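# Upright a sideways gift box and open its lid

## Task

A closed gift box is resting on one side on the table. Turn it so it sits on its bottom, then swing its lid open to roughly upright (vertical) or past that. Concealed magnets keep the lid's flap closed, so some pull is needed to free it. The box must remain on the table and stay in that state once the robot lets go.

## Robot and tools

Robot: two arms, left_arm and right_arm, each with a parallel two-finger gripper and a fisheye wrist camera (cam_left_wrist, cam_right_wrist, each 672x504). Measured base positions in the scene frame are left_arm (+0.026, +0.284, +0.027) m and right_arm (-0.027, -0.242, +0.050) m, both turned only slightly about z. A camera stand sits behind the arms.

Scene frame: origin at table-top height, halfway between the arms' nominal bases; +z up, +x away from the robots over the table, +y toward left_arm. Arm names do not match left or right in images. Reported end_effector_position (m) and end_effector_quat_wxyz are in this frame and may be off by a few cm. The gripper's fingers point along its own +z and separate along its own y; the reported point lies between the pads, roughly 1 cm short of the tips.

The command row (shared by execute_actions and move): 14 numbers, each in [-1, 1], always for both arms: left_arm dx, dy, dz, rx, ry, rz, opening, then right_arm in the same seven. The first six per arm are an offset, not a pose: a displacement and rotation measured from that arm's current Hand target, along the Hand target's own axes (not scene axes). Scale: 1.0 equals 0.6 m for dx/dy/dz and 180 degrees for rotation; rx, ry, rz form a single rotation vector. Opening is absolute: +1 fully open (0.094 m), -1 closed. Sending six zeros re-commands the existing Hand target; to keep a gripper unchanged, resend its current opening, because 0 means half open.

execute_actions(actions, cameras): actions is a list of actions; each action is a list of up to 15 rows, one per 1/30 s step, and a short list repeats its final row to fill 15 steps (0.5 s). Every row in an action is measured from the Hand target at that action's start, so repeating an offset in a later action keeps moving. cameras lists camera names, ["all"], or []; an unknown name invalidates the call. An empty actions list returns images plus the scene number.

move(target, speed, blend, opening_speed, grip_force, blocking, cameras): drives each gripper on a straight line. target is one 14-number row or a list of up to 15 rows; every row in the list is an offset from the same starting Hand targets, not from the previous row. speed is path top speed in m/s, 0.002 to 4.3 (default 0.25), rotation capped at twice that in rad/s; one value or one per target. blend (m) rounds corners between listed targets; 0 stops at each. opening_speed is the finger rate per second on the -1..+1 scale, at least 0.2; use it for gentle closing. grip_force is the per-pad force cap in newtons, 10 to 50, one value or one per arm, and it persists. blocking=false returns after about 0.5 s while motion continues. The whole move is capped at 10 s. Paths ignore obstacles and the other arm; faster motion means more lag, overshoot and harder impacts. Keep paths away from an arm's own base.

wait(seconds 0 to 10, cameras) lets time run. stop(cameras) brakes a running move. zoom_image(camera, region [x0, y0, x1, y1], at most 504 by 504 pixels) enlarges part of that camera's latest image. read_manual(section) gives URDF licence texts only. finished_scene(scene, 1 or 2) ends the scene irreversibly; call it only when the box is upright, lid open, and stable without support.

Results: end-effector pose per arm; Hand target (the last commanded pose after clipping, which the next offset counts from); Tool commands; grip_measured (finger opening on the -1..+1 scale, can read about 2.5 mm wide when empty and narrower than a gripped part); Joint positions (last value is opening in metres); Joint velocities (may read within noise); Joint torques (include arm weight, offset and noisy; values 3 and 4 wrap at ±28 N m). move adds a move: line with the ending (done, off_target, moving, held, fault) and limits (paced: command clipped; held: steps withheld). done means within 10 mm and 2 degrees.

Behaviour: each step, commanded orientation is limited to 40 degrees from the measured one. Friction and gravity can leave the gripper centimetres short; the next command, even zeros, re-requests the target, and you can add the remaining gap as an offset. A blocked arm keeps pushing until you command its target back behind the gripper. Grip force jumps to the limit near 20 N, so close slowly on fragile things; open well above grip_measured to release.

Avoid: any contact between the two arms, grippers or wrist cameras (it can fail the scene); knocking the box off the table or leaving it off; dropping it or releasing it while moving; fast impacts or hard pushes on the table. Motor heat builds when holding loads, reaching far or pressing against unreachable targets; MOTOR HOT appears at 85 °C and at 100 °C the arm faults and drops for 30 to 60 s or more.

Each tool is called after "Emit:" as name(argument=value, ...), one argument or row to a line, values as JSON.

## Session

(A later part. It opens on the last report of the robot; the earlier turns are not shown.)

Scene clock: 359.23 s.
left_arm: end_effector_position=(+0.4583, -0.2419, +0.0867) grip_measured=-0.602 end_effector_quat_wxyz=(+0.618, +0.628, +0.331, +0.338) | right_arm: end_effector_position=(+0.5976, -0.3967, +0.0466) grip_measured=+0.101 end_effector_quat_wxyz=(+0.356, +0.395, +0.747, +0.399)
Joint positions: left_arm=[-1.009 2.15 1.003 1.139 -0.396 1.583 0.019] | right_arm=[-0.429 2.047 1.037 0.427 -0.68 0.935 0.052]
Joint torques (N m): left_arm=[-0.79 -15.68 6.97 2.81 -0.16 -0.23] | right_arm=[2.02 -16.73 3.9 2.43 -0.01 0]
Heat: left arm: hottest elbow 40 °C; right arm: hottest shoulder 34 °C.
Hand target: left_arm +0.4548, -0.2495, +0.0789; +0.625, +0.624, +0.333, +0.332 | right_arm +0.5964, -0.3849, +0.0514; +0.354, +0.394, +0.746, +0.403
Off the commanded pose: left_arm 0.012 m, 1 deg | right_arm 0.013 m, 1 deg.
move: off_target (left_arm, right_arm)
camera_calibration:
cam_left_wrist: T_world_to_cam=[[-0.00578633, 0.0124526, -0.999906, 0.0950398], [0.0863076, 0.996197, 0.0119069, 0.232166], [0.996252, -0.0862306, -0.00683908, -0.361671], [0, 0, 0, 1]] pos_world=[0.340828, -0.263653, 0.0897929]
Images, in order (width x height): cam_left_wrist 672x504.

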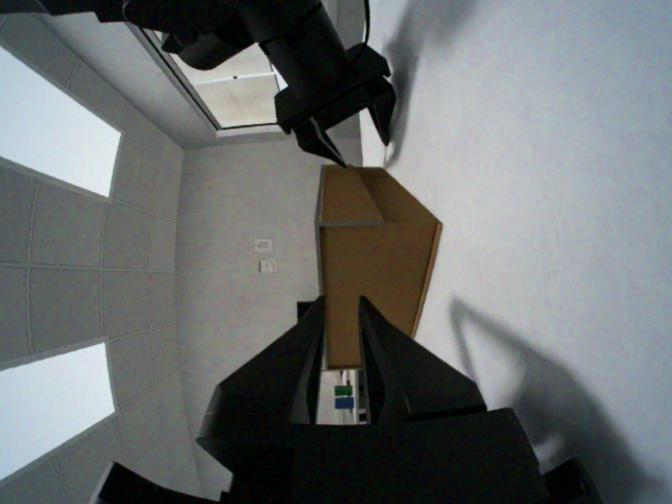

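Emit:
move(
  target=[
    [-0.005,0.04,0.02,0,0,0,-0.6,0.033,0.006,-0.003,0,0,0,0.1],
  ],
  speed=0.06,
  cameras=["cam_left_wrist"],
)

Emit:
zoom_image(
  camera="cam_left_wrist",
  region=[230, 220, 450, 360],
)

Scene clock: 361.00 s.
left_arm: end_effector_position=(+0.4598, -0.2442, +0.0817) grip_measured=-0.602 end_effector_quat_wxyz=(+0.609, +0.637, +0.332, +0.337) | right_arm: end_effector_position=(+0.5886, -0.3778, +0.0459) grip_measured=+0.101 end_effector_quat_wxyz=(+0.355, +0.395, +0.748, +0.399)
Joint positions: left_arm=[-1.009 2.15 1.012 1.104 -0.396 1.583 0.019] | right_arm=[-0.402 2.026 0.987 0.465 -0.657 0.953 0.052]
Joint torques (N m): left_arm=[-0.73 -19.84 8.36 1.44 -0.02 -0.22] | right_arm=[1.55 -15.74 3.66 2.33 0.04 0]
Heat: left arm: hottest elbow 40 °C; right arm: hottest shoulder 34 °C.
Hand target: left_arm +0.4631, -0.2587, +0.1029; +0.625, +0.623, +0.333, +0.332 | right_arm +0.5872, -0.3669, +0.0511; +0.354, +0.394, +0.747, +0.403
Off the commanded pose: left_arm 0.026 m, 2 deg | right_arm 0.012 m, 1 deg.
move: off_target (left_arm, right_arm)
camera_calibration:
cam_left_wrist: T_world_to_cam=[[-0.0208097, 0.0349789, -0.999171, 0.102463], [0.0866701, 0.995689, 0.0330519, 0.232295], [0.99602, -0.0859105, -0.0237517, -0.361878], [0, 0, 0, 1]] pos_world=[0.342437, -0.265967, 0.0861054]
Images, in order (width x height): cam_left_wrist 672x504.

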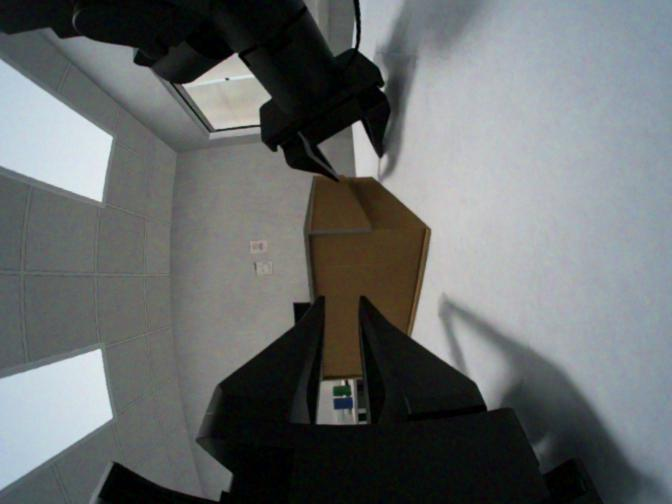

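Scaled by 2.291 from the camera's 672x504 image, which has a finer 960x720 frame.

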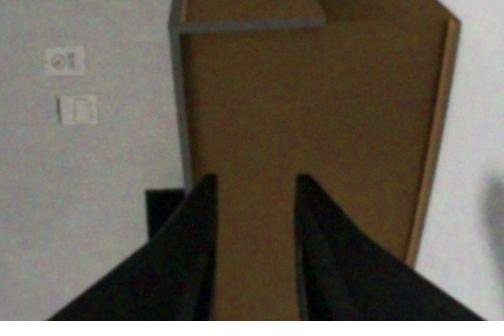

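Emit:
move(
  target=[
    [-0.005,0.06,0,0,0,0,-0.6,0,0,0,0,0,0,0.1],
  ],
  speed=0.1,
  cameras=["cam_left_wrist"],
)

Emit:
zoom_image(
  camera="cam_left_wrist",
  region=[230, 190, 450, 330],
)

Scene clock: 363.47 s.
left_arm: end_effector_position=(+0.4618, -0.2482, +0.1246) grip_measured=-0.602 end_effector_quat_wxyz=(+0.613, +0.632, +0.331, +0.338) | right_arm: end_effector_position=(+0.5886, -0.3778, +0.0459) grip_measured=+0.101 end_effector_quat_wxyz=(+0.355, +0.395, +0.748, +0.399)
Joint positions: left_arm=[-1.01 2.057 1.012 1.024 -0.398 1.583 0.019] | right_arm=[-0.402 2.026 0.987 0.465 -0.657 0.953 0.052]
Joint torques (N m): left_arm=[-1.14 -18.73 8.87 1.42 -0.16 -0.21] | right_arm=[1.9 -15.97 3.74 2.43 -0.01 0.07]
Heat: left arm: hottest elbow 40 °C; right arm: hottest shoulder 34 °C.
Hand target: left_arm +0.4615, -0.2611, +0.1389; +0.625, +0.624, +0.333, +0.332 | right_arm +0.5872, -0.3669, +0.0511; +0.354, +0.394, +0.746, +0.403
Off the commanded pose: left_arm 0.019 m, 2 deg | right_arm 0.012 m, 1 deg.
move: off_target (left_arm, right_arm)
camera_calibration:
cam_left_wrist: T_world_to_cam=[[-0.0133374, 0.0239151, -0.999625, 0.139304], [0.0861001, 0.996028, 0.0226802, 0.236422], [0.996197, -0.0857653, -0.0153435, -0.364316], [0, 0, 0, 1]] pos_world=[0.344432, -0.27006, 0.128299]
Images, in order (width x height): cam_left_wrist 672x504.

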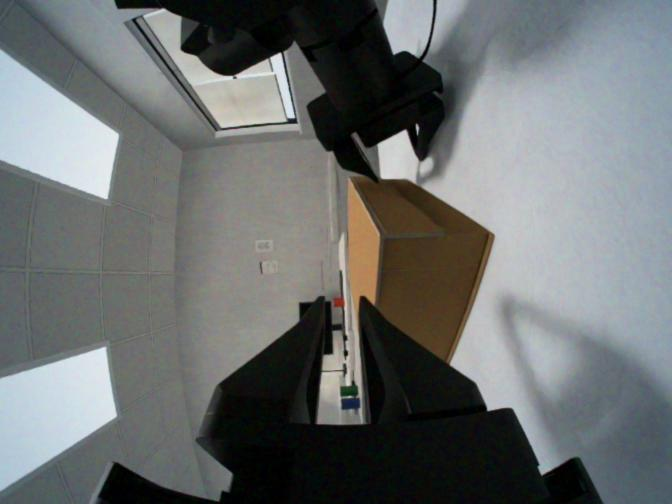

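Scaled by 2.291 from the camera's 672x504 image, which has a finer 960x720 frame.

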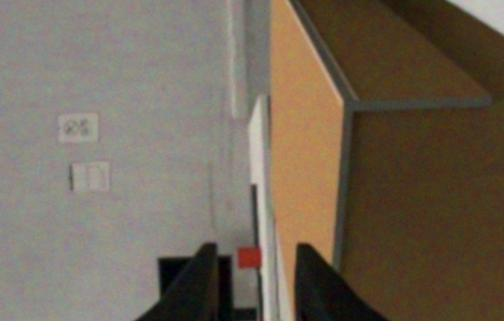

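Emit:
move(
  target=[
    [0.007,-0.08,0.048,0,0,0,-0.6,0,0,0,0,0,0,0.1],
  ],
  speed=0.08,
  cameras=["cam_left_wrist"],
)

Emit:
zoom_image(
  camera="cam_left_wrist",
  region=[230, 220, 450, 360],
)

Scene clock: 368.30 s.
left_arm: end_effector_position=(+0.4757, -0.2697, +0.0927) grip_measured=-0.602 end_effector_quat_wxyz=(+0.615, +0.636, +0.327, +0.333) | right_arm: end_effector_position=(+0.5886, -0.3778, +0.0459) grip_measured=+0.101 end_effector_quat_wxyz=(+0.355, +0.395, +0.748, +0.399)
Joint positions: left_arm=[-1.006 2.165 1.099 1.042 -0.379 1.583 0.019] | right_arm=[-0.402 2.026 0.987 0.465 -0.657 0.953 0.052]
Joint torques (N m): left_arm=[0.67 -16.85 9.21 2.69 0.15 -0.22] | right_arm=[1.9 -16.09 3.58 2.4 0.01 0.02]
Heat: left arm: hottest elbow 40 °C; right arm: hottest shoulder 35 °C.
Hand target: left_arm +0.4877, -0.2737, +0.0908; +0.625, +0.624, +0.333, +0.332 | right_arm +0.5872, -0.3669, +0.0511; +0.354, +0.394, +0.746, +0.403
Off the commanded pose: left_arm 0.013 m, 2 deg | right_arm 0.012 m, 1 deg.
move: off_target (left_arm, right_arm)
camera_calibration:
cam_left_wrist: T_world_to_cam=[[-0.0146049, 0.0257051, -0.999563, 0.109231], [0.101367, 0.994557, 0.0240953, 0.249471], [0.994742, -0.10097, -0.0171311, -0.38365], [0, 0, 0, 1]] pos_world=[0.35794, -0.289659, 0.0966003]
Images, in order (width x height): cam_left_wrist 672x504.

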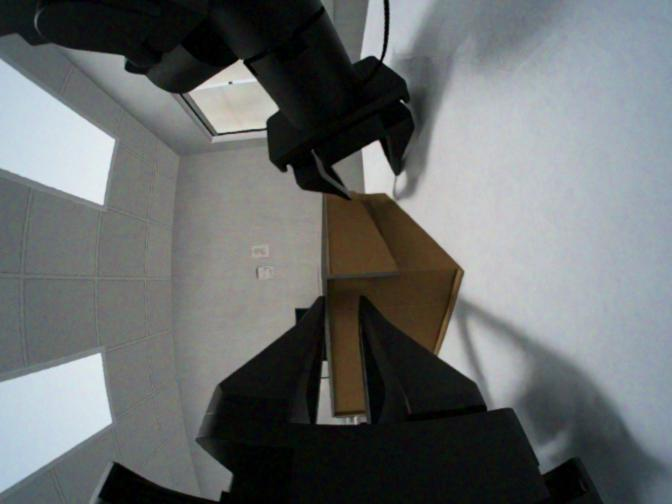

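Scaled by 2.291 from the camera's 672x504 image, which has a finer 960x720 frame.

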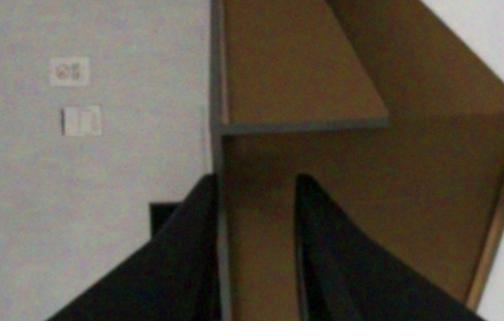

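Emit:
move(
  target=[
    [0.0,0.01,0,0,0,0,-0.2,0,0,0,0,0,0,0.1],
    [0.0,0.01,0.042,0,0,0,-0.2,0,0,0,0,0,0,0.1],
  ],
  speed=0.06,
  cameras=["cam_left_wrist"],
)

Emit:
zoom_image(
  camera="cam_left_wrist",
  region=[230, 220, 450, 360],
)

Scene clock: 370.23 s.
left_arm: end_effector_position=(+0.4954, -0.2829, +0.1088) grip_measured=-0.202 end_effector_quat_wxyz=(+0.627, +0.623, +0.326, +0.334) | right_arm: end_effector_position=(+0.5886, -0.3778, +0.0459) grip_measured=+0.101 end_effector_quat_wxyz=(+0.355, +0.395, +0.748, +0.399)
Joint positions: left_arm=[-0.99 2.177 1.168 1.021 -0.363 1.583 0.037] | right_arm=[-0.402 2.026 0.987 0.465 -0.657 0.953 0.052]
Joint torques (N m): left_arm=[0.56 -16.97 10 1.4 0.14 -0.22] | right_arm=[2.14 -15.79 3.66 2.29 0 0.03]
Heat: left arm: hottest elbow 40 °C; right arm: hottest shoulder 35 °C.
Hand target: left_arm +0.5086, -0.2878, +0.0968; +0.625, +0.624, +0.333, +0.332 | right_arm +0.5872, -0.3669, +0.0511; +0.354, +0.394, +0.746, +0.403
Off the commanded pose: left_arm 0.018 m, 1 deg | right_arm 0.012 m, 1 deg.
move: off_target (left_arm, right_arm)
camera_calibration:
cam_left_wrist: T_world_to_cam=[[0.0051324, -0.00323666, -0.999982, 0.107964], [0.10115, 0.994868, -0.00270095, 0.26339], [0.994858, -0.101134, 0.00543345, -0.406917], [0, 0, 0, 1]] pos_world=[0.377628, -0.302842, 0.110884]
Images, in order (width x height): cam_left_wrist 672x504.

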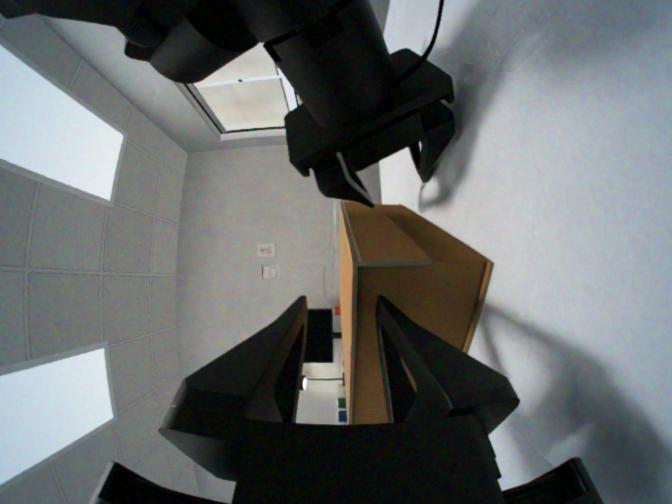

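Scaled by 2.291 from the camera's 672x504 image, which has a finer 960x720 frame.

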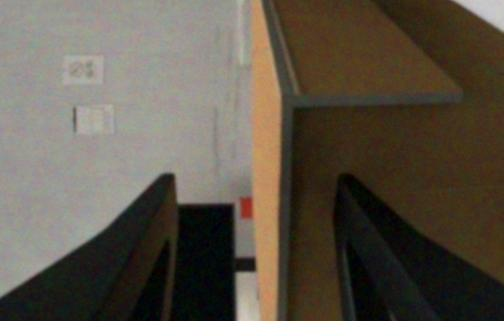

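Emit:
move(
  target=[
    [0.01,0,0.045,0,0,0,-0.2,0,0,0,0,0,0,0.1],
  ],
  speed=0.06,
  cameras=["all"],
)

Emit:
zoom_image(
  camera="cam_left_wrist",
  region=[230, 220, 450, 360],
)

Scene clock: 371.63 s.
left_arm: end_effector_position=(+0.5205, -0.2934, +0.1101) grip_measured=-0.202 end_effector_quat_wxyz=(+0.628, +0.623, +0.325, +0.334) | right_arm: end_effector_position=(+0.5886, -0.3778, +0.0459) grip_measured=+0.101 end_effector_quat_wxyz=(+0.355, +0.395, +0.748, +0.399)
Joint positions: left_arm=[-0.965 2.209 1.246 0.975 -0.338 1.583 0.037] | right_arm=[-0.402 2.026 0.987 0.465 -0.657 0.953 0.052]
Joint torques (N m): left_arm=[0.73 -17.85 10.61 1.4 0.14 -0.22] | right_arm=[1.85 -15.91 3.6 2.4 0 0.03]
Heat: left arm: hottest elbow 40 °C; right arm: hottest shoulder 35 °C.
Hand target: left_arm +0.5343, -0.2980, +0.0968; +0.625, +0.624, +0.333, +0.332 | right_arm +0.5872, -0.3669, +0.0511; +0.354, +0.394, +0.746, +0.403
Off the commanded pose: left_arm 0.020 m, 1 deg | right_arm 0.012 m, 1 deg.
move: off_target (left_arm, right_arm)
camera_calibration:
cam_left_wrist: T_world_to_cam=[[0.00578385, -0.00371252, -0.999976, 0.108589], [0.101464, 0.994834, -0.00310657, 0.271109], [0.994822, -0.101444, 0.00613066, -0.433106], [0, 0, 0, 1]] pos_world=[0.402728, -0.313241, 0.112084]
cam_right_wrist: T_world_to_cam=[[-0.317002, -0.393563, -0.862913, 0.0781897], [-0.789126, 0.614154, 0.00978798, 0.724104], [0.526109, 0.684049, -0.505258, 0.0886579], [0, 0, 0, 1]] pos_world=[0.549552, -0.474585, 0.105179]

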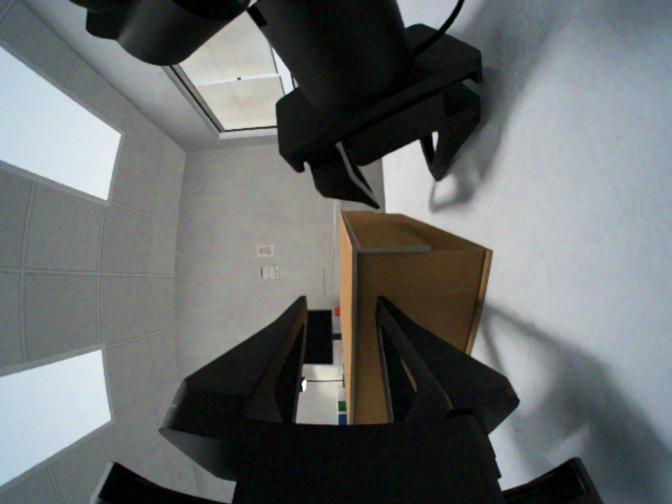

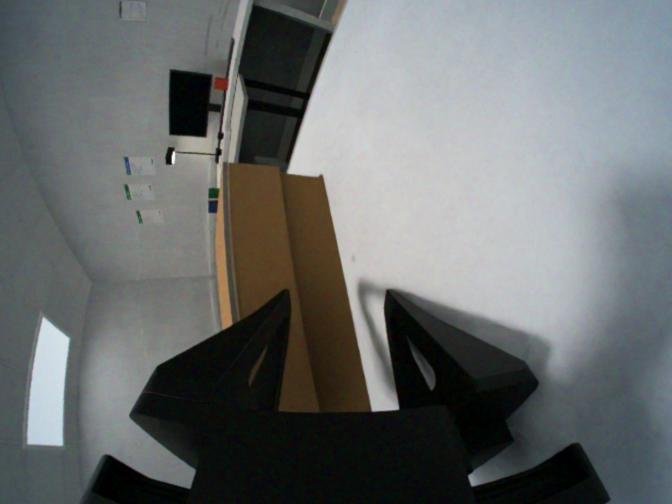

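Scaled by 2.291 from the camera's 672x504 image, which has a finer 960x720 frame.

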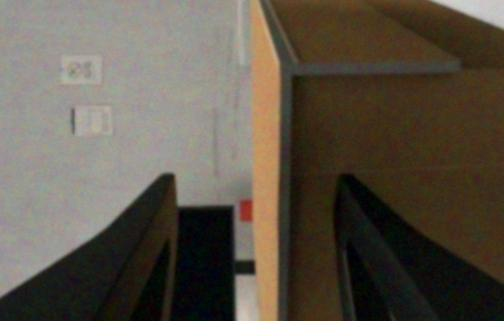

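Emit:
move(
  target=[
    [0,0,0.012,0,0,0,-0.2,0,0,0,0,0,0,0.1],
    [0,0,0.012,0,0,0,-1,0,0,0,0,0,0,0.1],
  ],
  speed=0.06,
  opening_speed=0.5,
  cameras=["cam_left_wrist"],
)

Emit:
zoom_image(
  camera="cam_left_wrist",
  region=[230, 220, 450, 360],
)

Scene clock: 374.67 s.
left_arm: end_effector_position=(+0.5257, -0.2976, +0.1046) grip_measured=-0.982 end_effector_quat_wxyz=(+0.625, +0.627, +0.326, +0.333) | right_arm: end_effector_position=(+0.5886, -0.3778, +0.0459) grip_measured=+0.101 end_effector_quat_wxyz=(+0.355, +0.395, +0.748, +0.399)
Joint positions: left_arm=[-0.962 2.225 1.269 0.958 -0.334 1.58 0.001] | right_arm=[-0.402 2.026 0.987 0.465 -0.657 0.953 0.052]
Joint torques (N m): left_arm=[0.44 -18.26 10.82 1.48 0.12 -0.17] | right_arm=[1.79 -15.85 3.64 2.39 0 0]
Heat: left arm: hottest elbow 41 °C; right arm: hottest shoulder 35 °C.
Hand target: left_arm +0.5403, -0.3019, +0.0968; +0.625, +0.624, +0.333, +0.332 | right_arm +0.5872, -0.3669, +0.0511; +0.354, +0.394, +0.746, +0.403
Off the commanded pose: left_arm 0.017 m, 1 deg | right_arm 0.012 m, 1 deg.
move: off_target (left_arm, right_arm); target 2's new opening was sent with left_arm's hand 0.020 m and 1 deg from that target
camera_calibration:
cam_left_wrist: T_world_to_cam=[[-0.00179172, 0.00236101, -0.999996, 0.108867], [0.102607, 0.99472, 0.00216471, 0.27359], [0.99472, -0.102602, -0.00202452, -0.438023], [0, 0, 0, 1]] pos_world=[0.407833, -0.317345, 0.107388]
Images, in order (width x height): cam_left_wrist 672x504.

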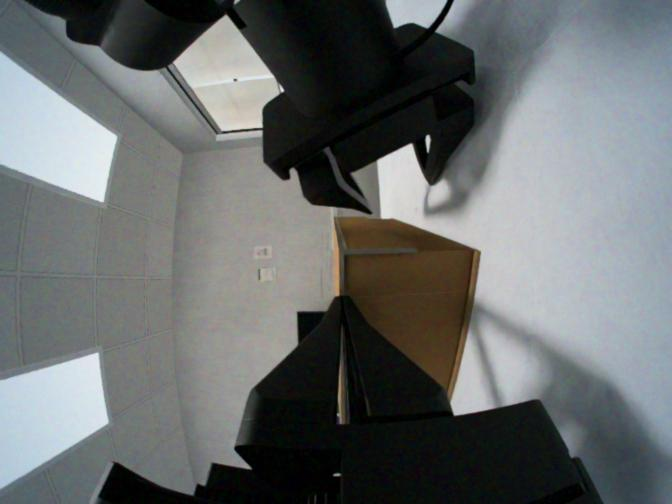

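Scaled by 2.291 from the camera's 672x504 image, which has a finer 960x720 frame.

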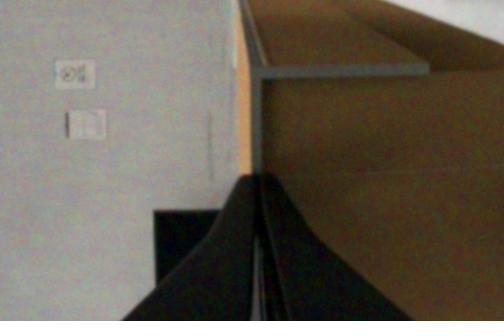

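Emit:
move(
  target=[
    [0,0.06,0,0,0,0,-1,0,0,0,0,0,0,0.1],
  ],
  speed=0.06,
  cameras=["all"],
)

Emit:
zoom_image(
  camera="cam_left_wrist",
  region=[230, 220, 450, 360],
)

Scene clock: 375.90 s.
left_arm: end_effector_position=(+0.5269, -0.2993, +0.1054) grip_measured=-0.983 end_effector_quat_wxyz=(+0.612, +0.639, +0.330, +0.329) | right_arm: end_effector_position=(+0.5886, -0.3778, +0.0459) grip_measured=+0.101 end_effector_quat_wxyz=(+0.355, +0.395, +0.748, +0.399)
Joint positions: left_arm=[-0.962 2.207 1.273 0.897 -0.334 1.576 0.001] | right_arm=[-0.402 2.026 0.987 0.465 -0.657 0.953 0.052]
Joint torques (N m): left_arm=[0.38 -23.12 9.74 1.48 0.14 -0.13] | right_arm=[1.9 -16.03 3.74 2.39 -0.01 0]
Heat: left arm: hottest elbow 41 °C; right arm: hottest shoulder 35 °C.
Hand target: left_arm +0.5402, -0.3020, +0.1329; +0.625, +0.624, +0.333, +0.332 | right_arm +0.5872, -0.3669, +0.0511; +0.354, +0.394, +0.746, +0.403
Off the commanded pose: left_arm 0.031 m, 2 deg | right_arm 0.012 m, 1 deg.
move: off_target (left_arm, right_arm)
camera_calibration:
cam_left_wrist: T_world_to_cam=[[-0.0272406, 0.0302632, -0.999171, 0.131419], [0.102979, 0.994309, 0.0273084, 0.272178], [0.99431, -0.102149, -0.030202, -0.436178], [0, 0, 0, 1]] pos_world=[0.409248, -0.319161, 0.110704]
cam_right_wrist: T_world_to_cam=[[-0.317002, -0.393563, -0.862913, 0.0781897], [-0.789126, 0.614154, 0.00978798, 0.724104], [0.526109, 0.684049, -0.505258, 0.0886579], [0, 0, 0, 1]] pos_world=[0.549552, -0.474585, 0.105179]

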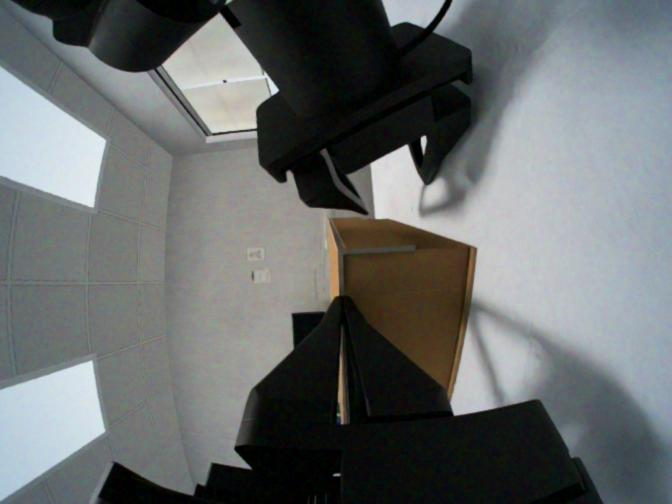

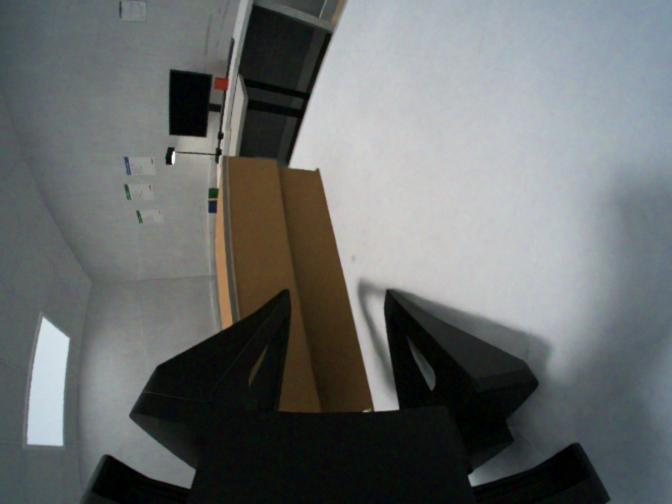

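Scaled by 2.291 from the camera's 672x504 image, which has a finer 960x720 frame.

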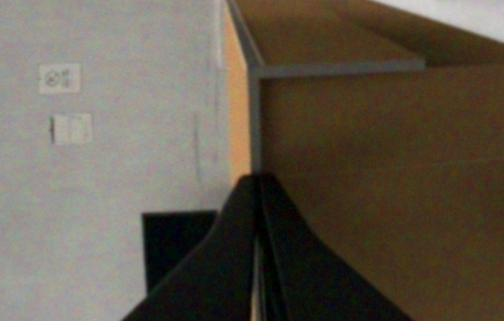

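Emit:
move(
  target=[
    [0,0.06,0,0,0,0,-1,0,0,0,0,0,0,0.1],
  ],
  speed=0.06,
  cameras=["all"],
)

Emit:
zoom_image(
  camera="cam_left_wrist",
  region=[230, 220, 450, 360],
)

Scene clock: 377.20 s.
left_arm: end_effector_position=(+0.5285, -0.3001, +0.1385) grip_measured=-0.983 end_effector_quat_wxyz=(+0.610, +0.641, +0.331, +0.328) | right_arm: end_effector_position=(+0.5886, -0.3778, +0.0459) grip_measured=+0.101 end_effector_quat_wxyz=(+0.355, +0.395, +0.748, +0.399)
Joint positions: left_arm=[-0.961 2.139 1.273 0.823 -0.333 1.575 0.001] | right_arm=[-0.402 2.026 0.987 0.465 -0.657 0.953 0.052]
Joint torques (N m): left_arm=[0.44 -22.77 10.1 1.68 0.11 -0.13] | right_arm=[2.08 -15.74 3.78 2.39 -0.02 0.03]
Heat: left arm: hottest elbow 41 °C; right arm: hottest shoulder 35 °C.
Hand target: left_arm +0.5404, -0.3017, +0.1689; +0.625, +0.624, +0.333, +0.332 | right_arm +0.5872, -0.3669, +0.0511; +0.354, +0.394, +0.746, +0.403
Off the commanded pose: left_arm 0.033 m, 3 deg | right_arm 0.012 m, 1 deg.
move: off_target (left_arm, right_arm)
camera_calibration:
cam_left_wrist: T_world_to_cam=[[-0.0315253, 0.033532, -0.99894, 0.167741], [0.102287, 0.994298, 0.0301481, 0.271966], [0.994255, -0.101228, -0.0347754, -0.435885], [0, 0, 0, 1]] pos_world=[0.41085, -0.320163, 0.144206]
cam_right_wrist: T_world_to_cam=[[-0.317002, -0.393563, -0.862913, 0.0781897], [-0.789126, 0.614154, 0.00978798, 0.724104], [0.526109, 0.684049, -0.505258, 0.0886579], [0, 0, 0, 1]] pos_world=[0.549552, -0.474585, 0.105179]

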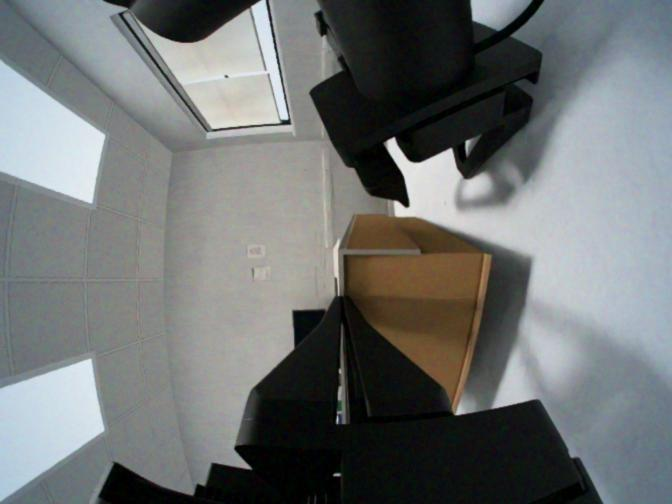

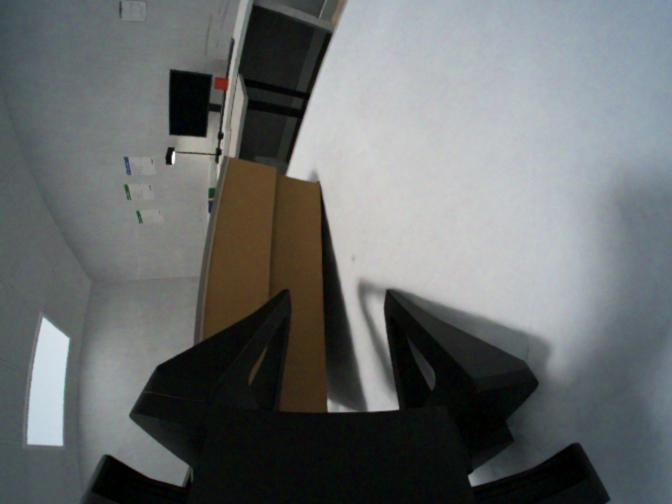

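Scaled by 2.291 from the camera's 672x504 image, which has a finer 960x720 frame.

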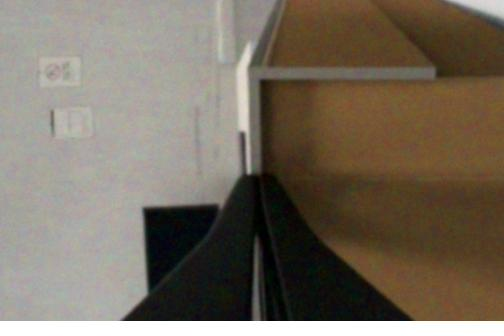

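Emit:
move(
  target=[
    [0.067,0.065,0.004,0,0,-0.167,-1,0,0,0,0,0,0,0.1],
    [0.143,0.087,0.004,0,0,-0.278,-1,0,0,0,0,0,0,0.1],
  ],
  speed=0.12,
  blend=[0.02,0],
  cameras=["all"],
)

Emit:
zoom_image(
  camera="cam_left_wrist",
  region=[230, 220, 450, 360],
)

Scene clock: 382.13 s.
left_arm: end_effector_position=(+0.5871, -0.2388, +0.2064) grip_measured=-0.983 end_effector_quat_wxyz=(+0.702, +0.435, +0.562, +0.042) | right_arm: end_effector_position=(+0.5886, -0.3778, +0.0459) grip_measured=+0.101 end_effector_quat_wxyz=(+0.355, +0.395, +0.748, +0.399)
Joint positions: left_arm=[-0.821 2.009 1.252 0.747 -0.195 0.716 0.001] | right_arm=[-0.402 2.026 0.987 0.465 -0.657 0.953 0.052]
Joint torques (N m): left_arm=[0.79 -21.95 8.42 1.51 0.17 -0.23] | right_arm=[2.2 -15.79 3.7 2.41 0.02 0.02]
Heat: left arm: hottest elbow 41 °C; right arm: hottest shoulder 35 °C.
Hand target: left_arm +0.5901, -0.2320, +0.2211; +0.707, +0.424, +0.565, +0.036 | right_arm +0.5872, -0.3669, +0.0511; +0.354, +0.394, +0.746, +0.403
Off the commanded pose: left_arm 0.017 m, 1 deg | right_arm 0.012 m, 1 deg.
move: off_target (left_arm, right_arm)
camera_calibration:
cam_left_wrist: T_world_to_cam=[[-0.436415, -0.620375, -0.651673, 0.245131], [-0.0769733, 0.747373, -0.659931, 0.391624], [0.896447, -0.237842, -0.373917, -0.390772], [0, 0, 0, 1]] pos_world=[0.48743, -0.233559, 0.272074]
cam_right_wrist: T_world_to_cam=[[-0.317002, -0.393563, -0.862913, 0.0781897], [-0.789126, 0.614154, 0.00978798, 0.724104], [0.526109, 0.684049, -0.505258, 0.0886579], [0, 0, 0, 1]] pos_world=[0.549552, -0.474585, 0.105179]

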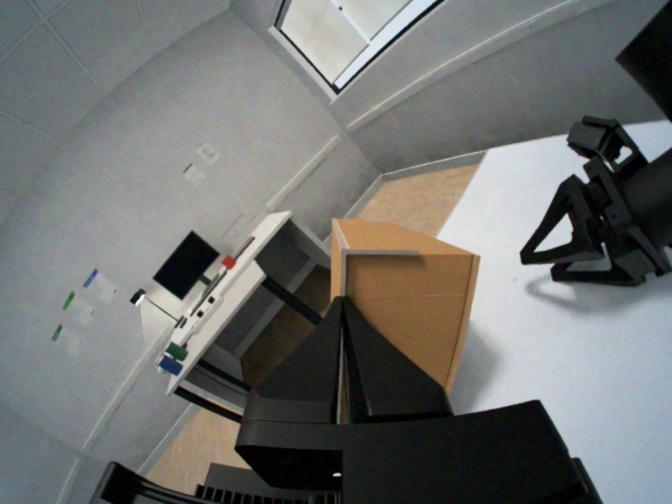

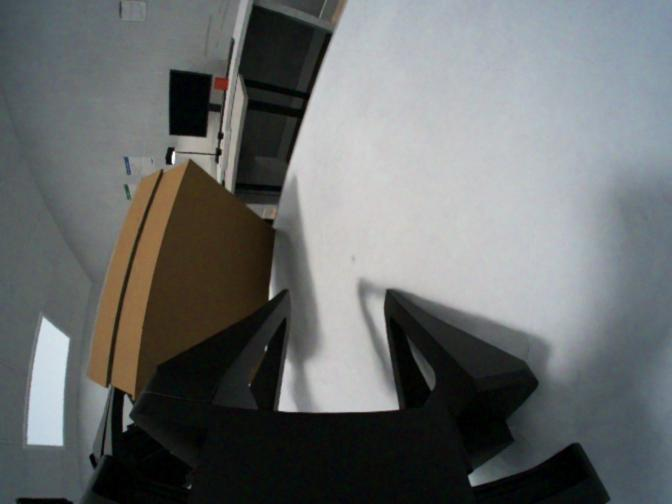

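Scaled by 2.291 from the camera's 672x504 image, which has a finer 960x720 frame.

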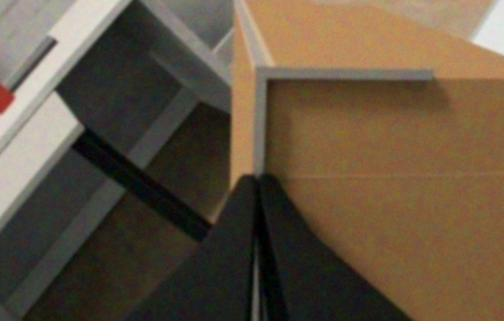

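Emit:
move(
  target=[
    [0,0,0,0,0,0,-1,0,0,-0.42,0,0,0,0.1],
    [-0.07,-0.083,-0.162,0,0,-0.222,-1,0,0,-0.42,0,0,0,0.1],
  ],
  speed=0.15,
  cameras=["all"],
)

Scene clock: 388.23 s.
left_arm: end_effector_position=(+0.4807, -0.2286, +0.2024) grip_measured=-0.983 end_effector_quat_wxyz=(+0.667, +0.218, +0.687, -0.189) | right_arm: end_effector_position=(+0.3757, -0.4461, +0.1487) grip_measured=+0.101 end_effector_quat_wxyz=(+0.344, +0.402, +0.745, +0.406)
Joint positions: left_arm=[-0.959 1.86 1.005 0.813 -0.348 0.018 0.001] | right_arm=[-0.81 1.494 0.666 -0.056 -0.977 0.571 0.052]
Joint torques (N m): left_arm=[-0.97 -19.02 7.69 2.93 -0.1 -0.2] | right_arm=[0.21 -10.58 6.08 1.28 -0.65 -0.26]
Heat: left arm: hottest elbow 40 °C; right arm: hottest shoulder 35 °C.
Hand target: left_arm +0.4732, -0.2316, +0.2213; +0.676, +0.206, +0.676, -0.207 | right_arm +0.3742, -0.4484, +0.1581; +0.354, +0.394, +0.746, +0.403
Off the commanded pose: left_arm 0.021 m, 3 deg | right_arm 0.010 m, 1 deg.
move: off_target (left_arm)
camera_calibration:
cam_left_wrist: T_world_to_cam=[[-0.555222, -0.831367, -0.0236286, 0.0843315], [-0.415027, 0.301569, -0.858376, 0.473948], [0.72075, -0.466782, -0.512477, -0.234292], [0, 0, 0, 1]] pos_world=[0.41239, -0.182181, 0.288748]
cam_right_wrist: T_world_to_cam=[[-0.328346, -0.371193, -0.868565, 0.0874708], [-0.789737, 0.612338, 0.0368554, 0.592438], [0.518174, 0.698039, -0.494203, 0.306887], [0, 0, 0, 1]] pos_world=[0.33757, -0.544522, 0.205804]

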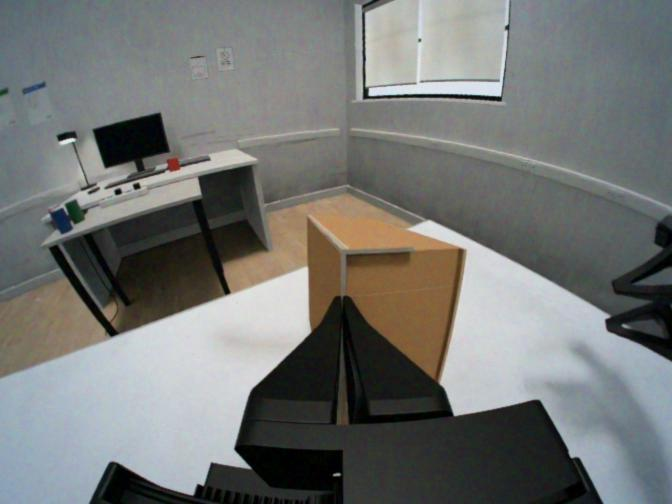

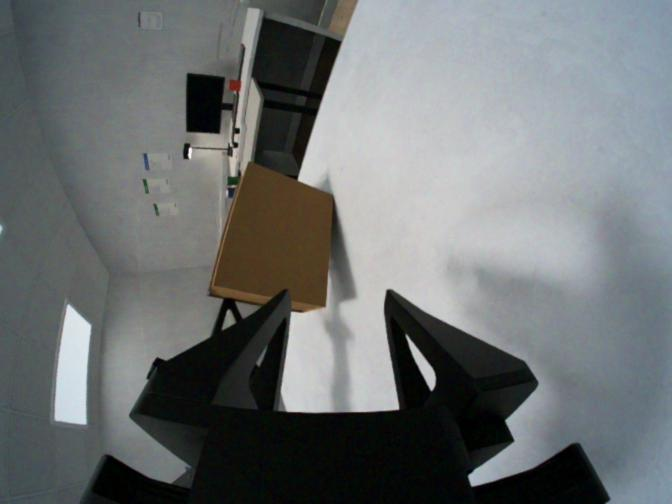

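Emit:
move(
  target=[0.1,0,0,0,0,0,-1,0,0,0,0,0,0,0.1],
  speed=0.06,
  cameras=["all"],
)

Scene clock: 389.90 s.
left_arm: end_effector_position=(+0.4794, -0.2268, +0.1798) grip_measured=-0.983 end_effector_quat_wxyz=(+0.683, +0.203, +0.671, -0.203) | right_arm: end_effector_position=(+0.3757, -0.4461, +0.1487) grip_measured=+0.101 end_effector_quat_wxyz=(+0.344, +0.402, +0.745, +0.406)
Joint positions: left_arm=[-0.959 1.936 0.987 0.966 -0.349 0.011 0.001] | right_arm=[-0.81 1.494 0.666 -0.056 -0.977 0.571 0.052]
Joint torques (N m): left_arm=[-0.91 -14.68 6.89 2.74 -0.11 -0.12] | right_arm=[-0.15 -10.4 6.15 1.25 -0.64 -0.25]
Heat: left arm: hottest elbow 40 °C; right arm: hottest shoulder 35 °C.
Hand target: left_arm +0.4732, -0.2317, +0.1611; +0.676, +0.206, +0.676, -0.207 | right_arm +0.3742, -0.4484, +0.1581; +0.354, +0.394, +0.746, +0.403
Off the commanded pose: left_arm 0.020 m, 1 deg | right_arm 0.010 m, 1 deg.
move: off_target (left_arm)
camera_calibration:
cam_left_wrist: T_world_to_cam=[[-0.554497, -0.832183, 0.00223878, 0.0794104], [-0.387449, 0.255781, -0.885697, 0.434781], [0.736489, -0.491984, -0.464258, -0.266005], [0, 0, 0, 1]] pos_world=[0.408398, -0.175995, 0.261411]
cam_right_wrist: T_world_to_cam=[[-0.328346, -0.371193, -0.868565, 0.0874708], [-0.789737, 0.612338, 0.0368554, 0.592438], [0.518174, 0.698039, -0.494203, 0.306887], [0, 0, 0, 1]] pos_world=[0.33757, -0.544522, 0.205804]

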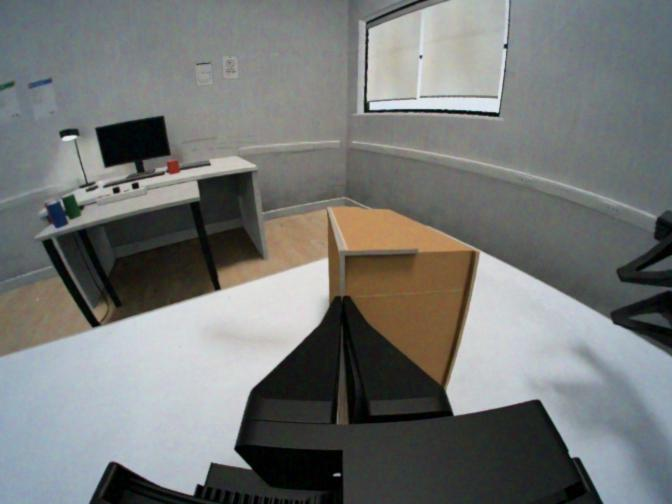

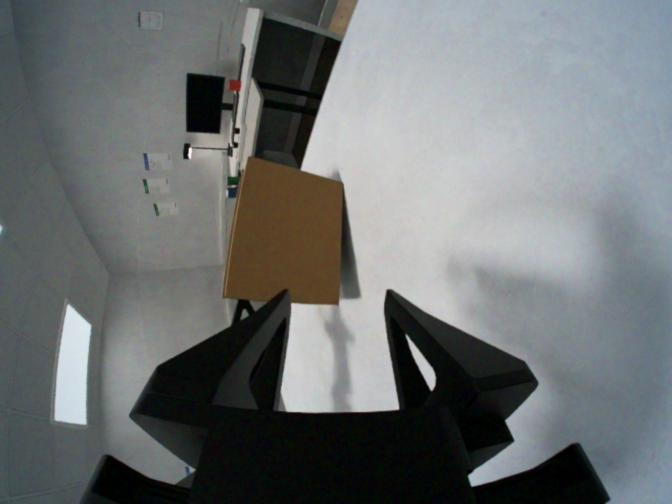

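Emit:
move(
  target=[0.05,0,0,0,0,0,-1,0,0,0,0,0,0,0.1],
  speed=0.06,
  cameras=["all"],
)

Scene clock: 390.97 s.
left_arm: end_effector_position=(+0.4792, -0.2273, +0.1541) grip_measured=-0.983 end_effector_quat_wxyz=(+0.686, +0.201, +0.668, -0.205) | right_arm: end_effector_position=(+0.3757, -0.4461, +0.1487) grip_measured=+0.101 end_effector_quat_wxyz=(+0.344, +0.402, +0.745, +0.406)
Joint positions: left_arm=[-0.96 2.003 0.987 1.043 -0.349 0.011 0.001] | right_arm=[-0.81 1.494 0.666 -0.056 -0.977 0.571 0.052]
Joint torques (N m): left_arm=[-0.97 -14.45 6.57 2.32 -0.12 -0.13] | right_arm=[-0.03 -10.64 6.15 1.28 -0.63 -0.22]
Heat: left arm: hottest elbow 40 °C; right arm: hottest shoulder 35 °C.
Hand target: left_arm +0.4731, -0.2318, +0.1312; +0.676, +0.206, +0.676, -0.207 | right_arm +0.3742, -0.4484, +0.1581; +0.354, +0.394, +0.746, +0.403
Off the commanded pose: left_arm 0.024 m, 2 deg | right_arm 0.010 m, 1 deg.
move: off_target (left_arm)
camera_calibration:
cam_left_wrist: T_world_to_cam=[[-0.555134, -0.831741, 0.00575205, 0.0786769], [-0.381855, 0.248709, -0.890129, 0.408437], [0.738926, -0.496338, -0.455671, -0.281571], [0, 0, 0, 1]] pos_world=[0.4077, -0.175897, 0.234805]
cam_right_wrist: T_world_to_cam=[[-0.328346, -0.371193, -0.868565, 0.0874708], [-0.789737, 0.612338, 0.0368554, 0.592438], [0.518174, 0.698039, -0.494203, 0.306887], [0, 0, 0, 1]] pos_world=[0.33757, -0.544522, 0.205804]

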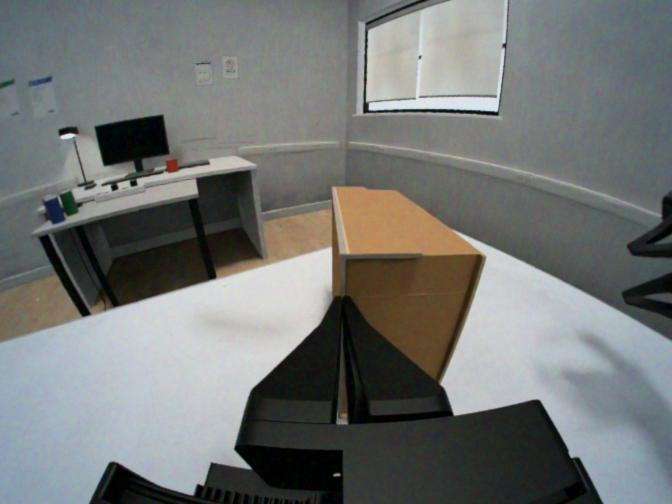

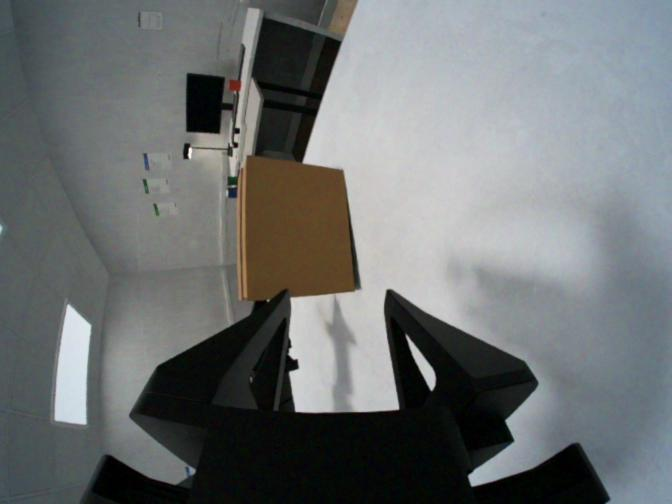

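Emit:
move(
  target=[0.025,0,0,0,0,0,-1,0,0,0,0,0,0,0.1],
  speed=0.05,
  cameras=["all"],
)

Emit:
zoom_image(
  camera="cam_left_wrist",
  region=[290, 220, 510, 430],
)

Scene clock: 392.03 s.
left_arm: end_effector_position=(+0.4789, -0.2268, +0.1407) grip_measured=-0.983 end_effector_quat_wxyz=(+0.687, +0.201, +0.667, -0.206) | right_arm: end_effector_position=(+0.3757, -0.4461, +0.1487) grip_measured=+0.101 end_effector_quat_wxyz=(+0.344, +0.402, +0.745, +0.406)
Joint positions: left_arm=[-0.96 2.037 0.987 1.08 -0.349 0.011 0.001] | right_arm=[-0.81 1.494 0.666 -0.056 -0.977 0.571 0.052]
Joint torques (N m): left_arm=[-1.03 -14.21 6.54 2.29 -0.1 -0.11] | right_arm=[0.09 -10.7 6.09 1.16 -0.66 -0.23]
Heat: left arm: hottest elbow 40 °C; right arm: hottest shoulder 35 °C.
Hand target: left_arm +0.4732, -0.2318, +0.1162; +0.676, +0.206, +0.676, -0.207 | right_arm +0.3742, -0.4484, +0.1581; +0.354, +0.394, +0.746, +0.403
Off the commanded pose: left_arm 0.026 m, 2 deg | right_arm 0.010 m, 1 deg.
move: off_target (left_arm)
camera_calibration:
cam_left_wrist: T_world_to_cam=[[-0.554816, -0.831945, 0.00679355, 0.0786642], [-0.38032, 0.246352, -0.891441, 0.395128], [0.739957, -0.49717, -0.453086, -0.288235], [0, 0, 0, 1]] pos_world=[0.407201, -0.175198, 0.221103]
cam_right_wrist: T_world_to_cam=[[-0.328346, -0.371193, -0.868565, 0.0874708], [-0.789737, 0.612338, 0.0368554, 0.592438], [0.518174, 0.698039, -0.494203, 0.306887], [0, 0, 0, 1]] pos_world=[0.33757, -0.544522, 0.205804]

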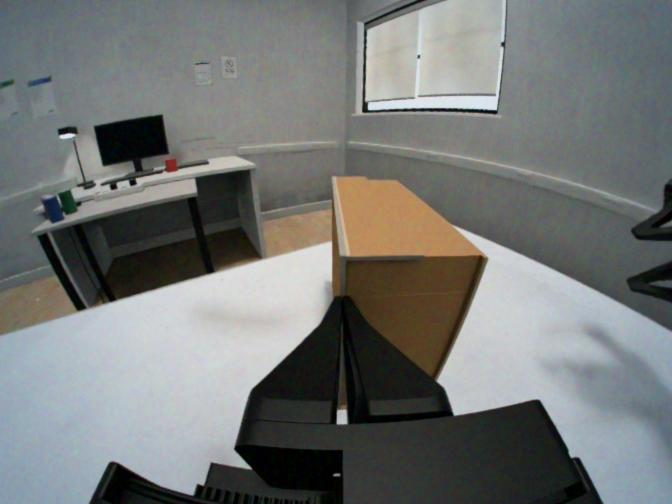

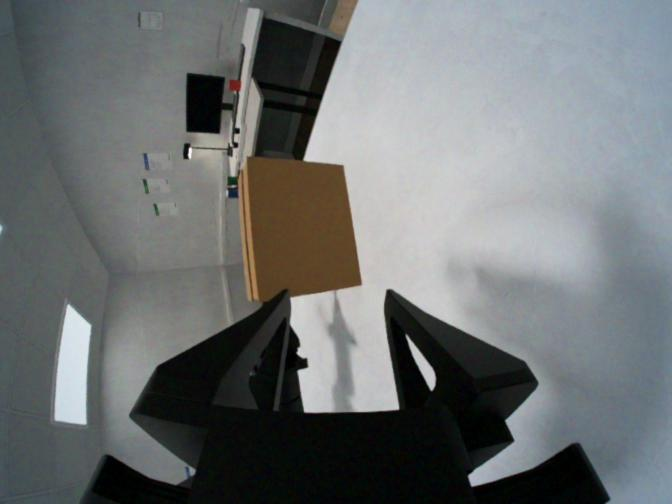

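Scaled by 2.291 from the camera's 672x504 image, which has a finer 960x720 frame.

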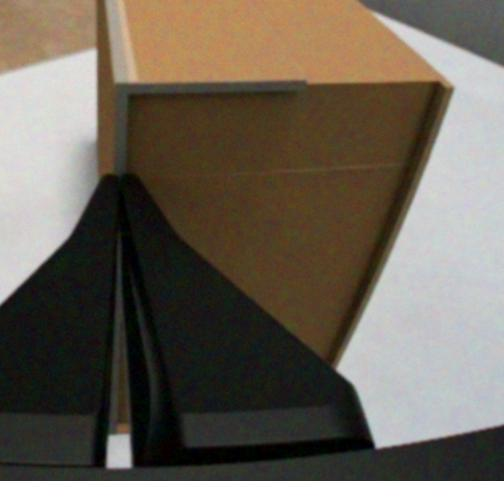

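Emit:
move(
  target=[
    [-0.03,0,0,0,0,0,-0.5,0,0,0,0,0,0,0.1],
    [-0.03,0,-0.07,0,0,0,-0.5,0,0,0,0,0,0,0.1],
    [-0.03,-0.07,-0.06,0,0,0,-0.15,0,0,0,0,0,0,0.1],
  ],
  speed=0.06,
  opening_speed=0.5,
  cameras=["all"],
)

Emit:
zoom_image(
  camera="cam_left_wrist",
  region=[240, 220, 460, 430],
)

Scene clock: 397.03 s.
left_arm: end_effector_position=(+0.4169, -0.2349, +0.1318) grip_measured=-0.153 end_effector_quat_wxyz=(+0.676, +0.211, +0.677, -0.201) | right_arm: end_effector_position=(+0.3757, -0.4461, +0.1487) grip_measured=+0.101 end_effector_quat_wxyz=(+0.344, +0.402, +0.745, +0.406)
Joint positions: left_arm=[-1.069 1.999 0.901 1.092 -0.451 0.011 0.04] | right_arm=[-0.81 1.494 0.666 -0.056 -0.977 0.571 0.052]
Joint torques (N m): left_arm=[-0.62 -15.56 8.79 1.32 -0.15 -0.11] | right_arm=[-0.44 -10.29 6.09 1.25 -0.67 -0.27]
Heat: left arm: hottest elbow 40 °C; right arm: hottest shoulder 35 °C.
Hand target: left_arm +0.4197, -0.2466, +0.1342; +0.676, +0.206, +0.676, -0.207 | right_arm +0.3742, -0.4484, +0.1581; +0.354, +0.394, +0.746, +0.403
Off the commanded pose: left_arm 0.012 m, 1 deg | right_arm 0.010 m, 1 deg.
move: off_target (left_arm); target 3's new opening was sent with left_arm's hand 0.012 m and 1 deg from that target
camera_calibration:
cam_left_wrist: T_world_to_cam=[[-0.560836, -0.827905, -0.00599787, 0.0428325], [-0.397021, 0.275292, -0.87555, 0.377279], [0.726524, -0.488659, -0.48309, -0.238795], [0, 0, 0, 1]] pos_world=[0.3473, -0.18509, 0.215224]
cam_right_wrist: T_world_to_cam=[[-0.328346, -0.371193, -0.868565, 0.0874708], [-0.789737, 0.612338, 0.0368554, 0.592438], [0.518174, 0.698039, -0.494203, 0.306887], [0, 0, 0, 1]] pos_world=[0.33757, -0.544522, 0.205804]

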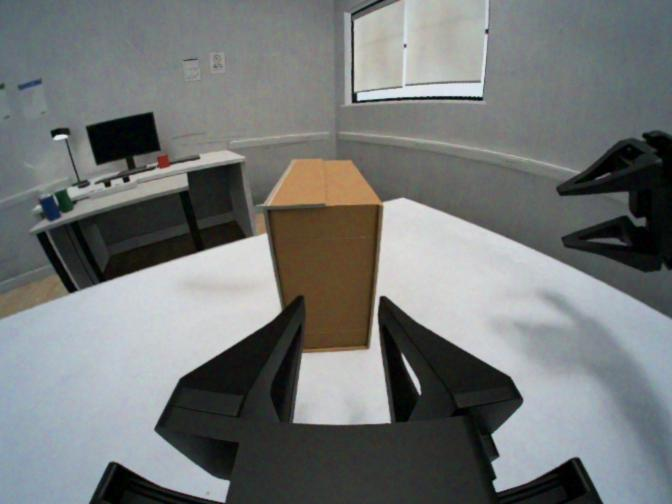

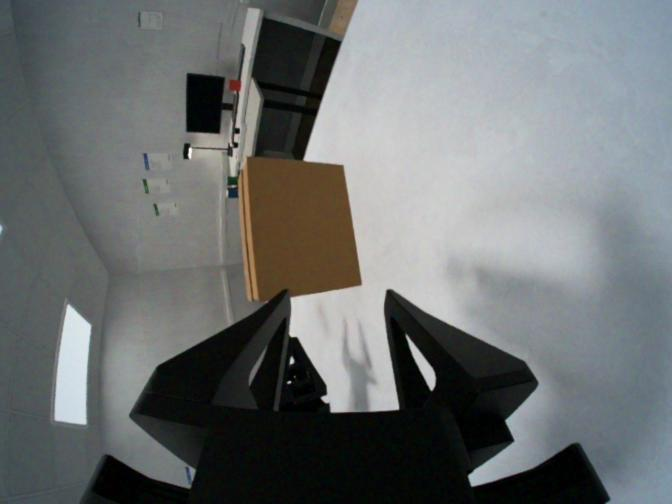

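Scaled by 2.291 from the camera's 672x504 image, which has a finer 960x720 frame.

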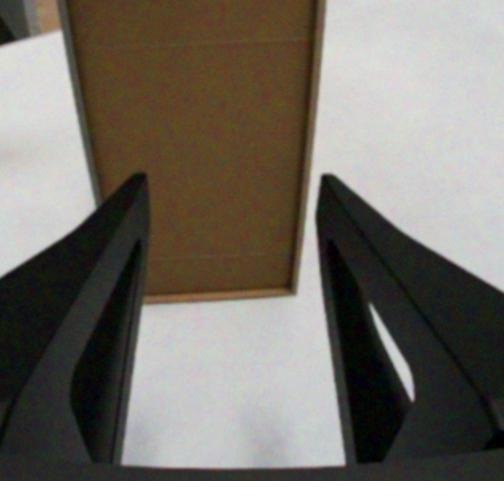

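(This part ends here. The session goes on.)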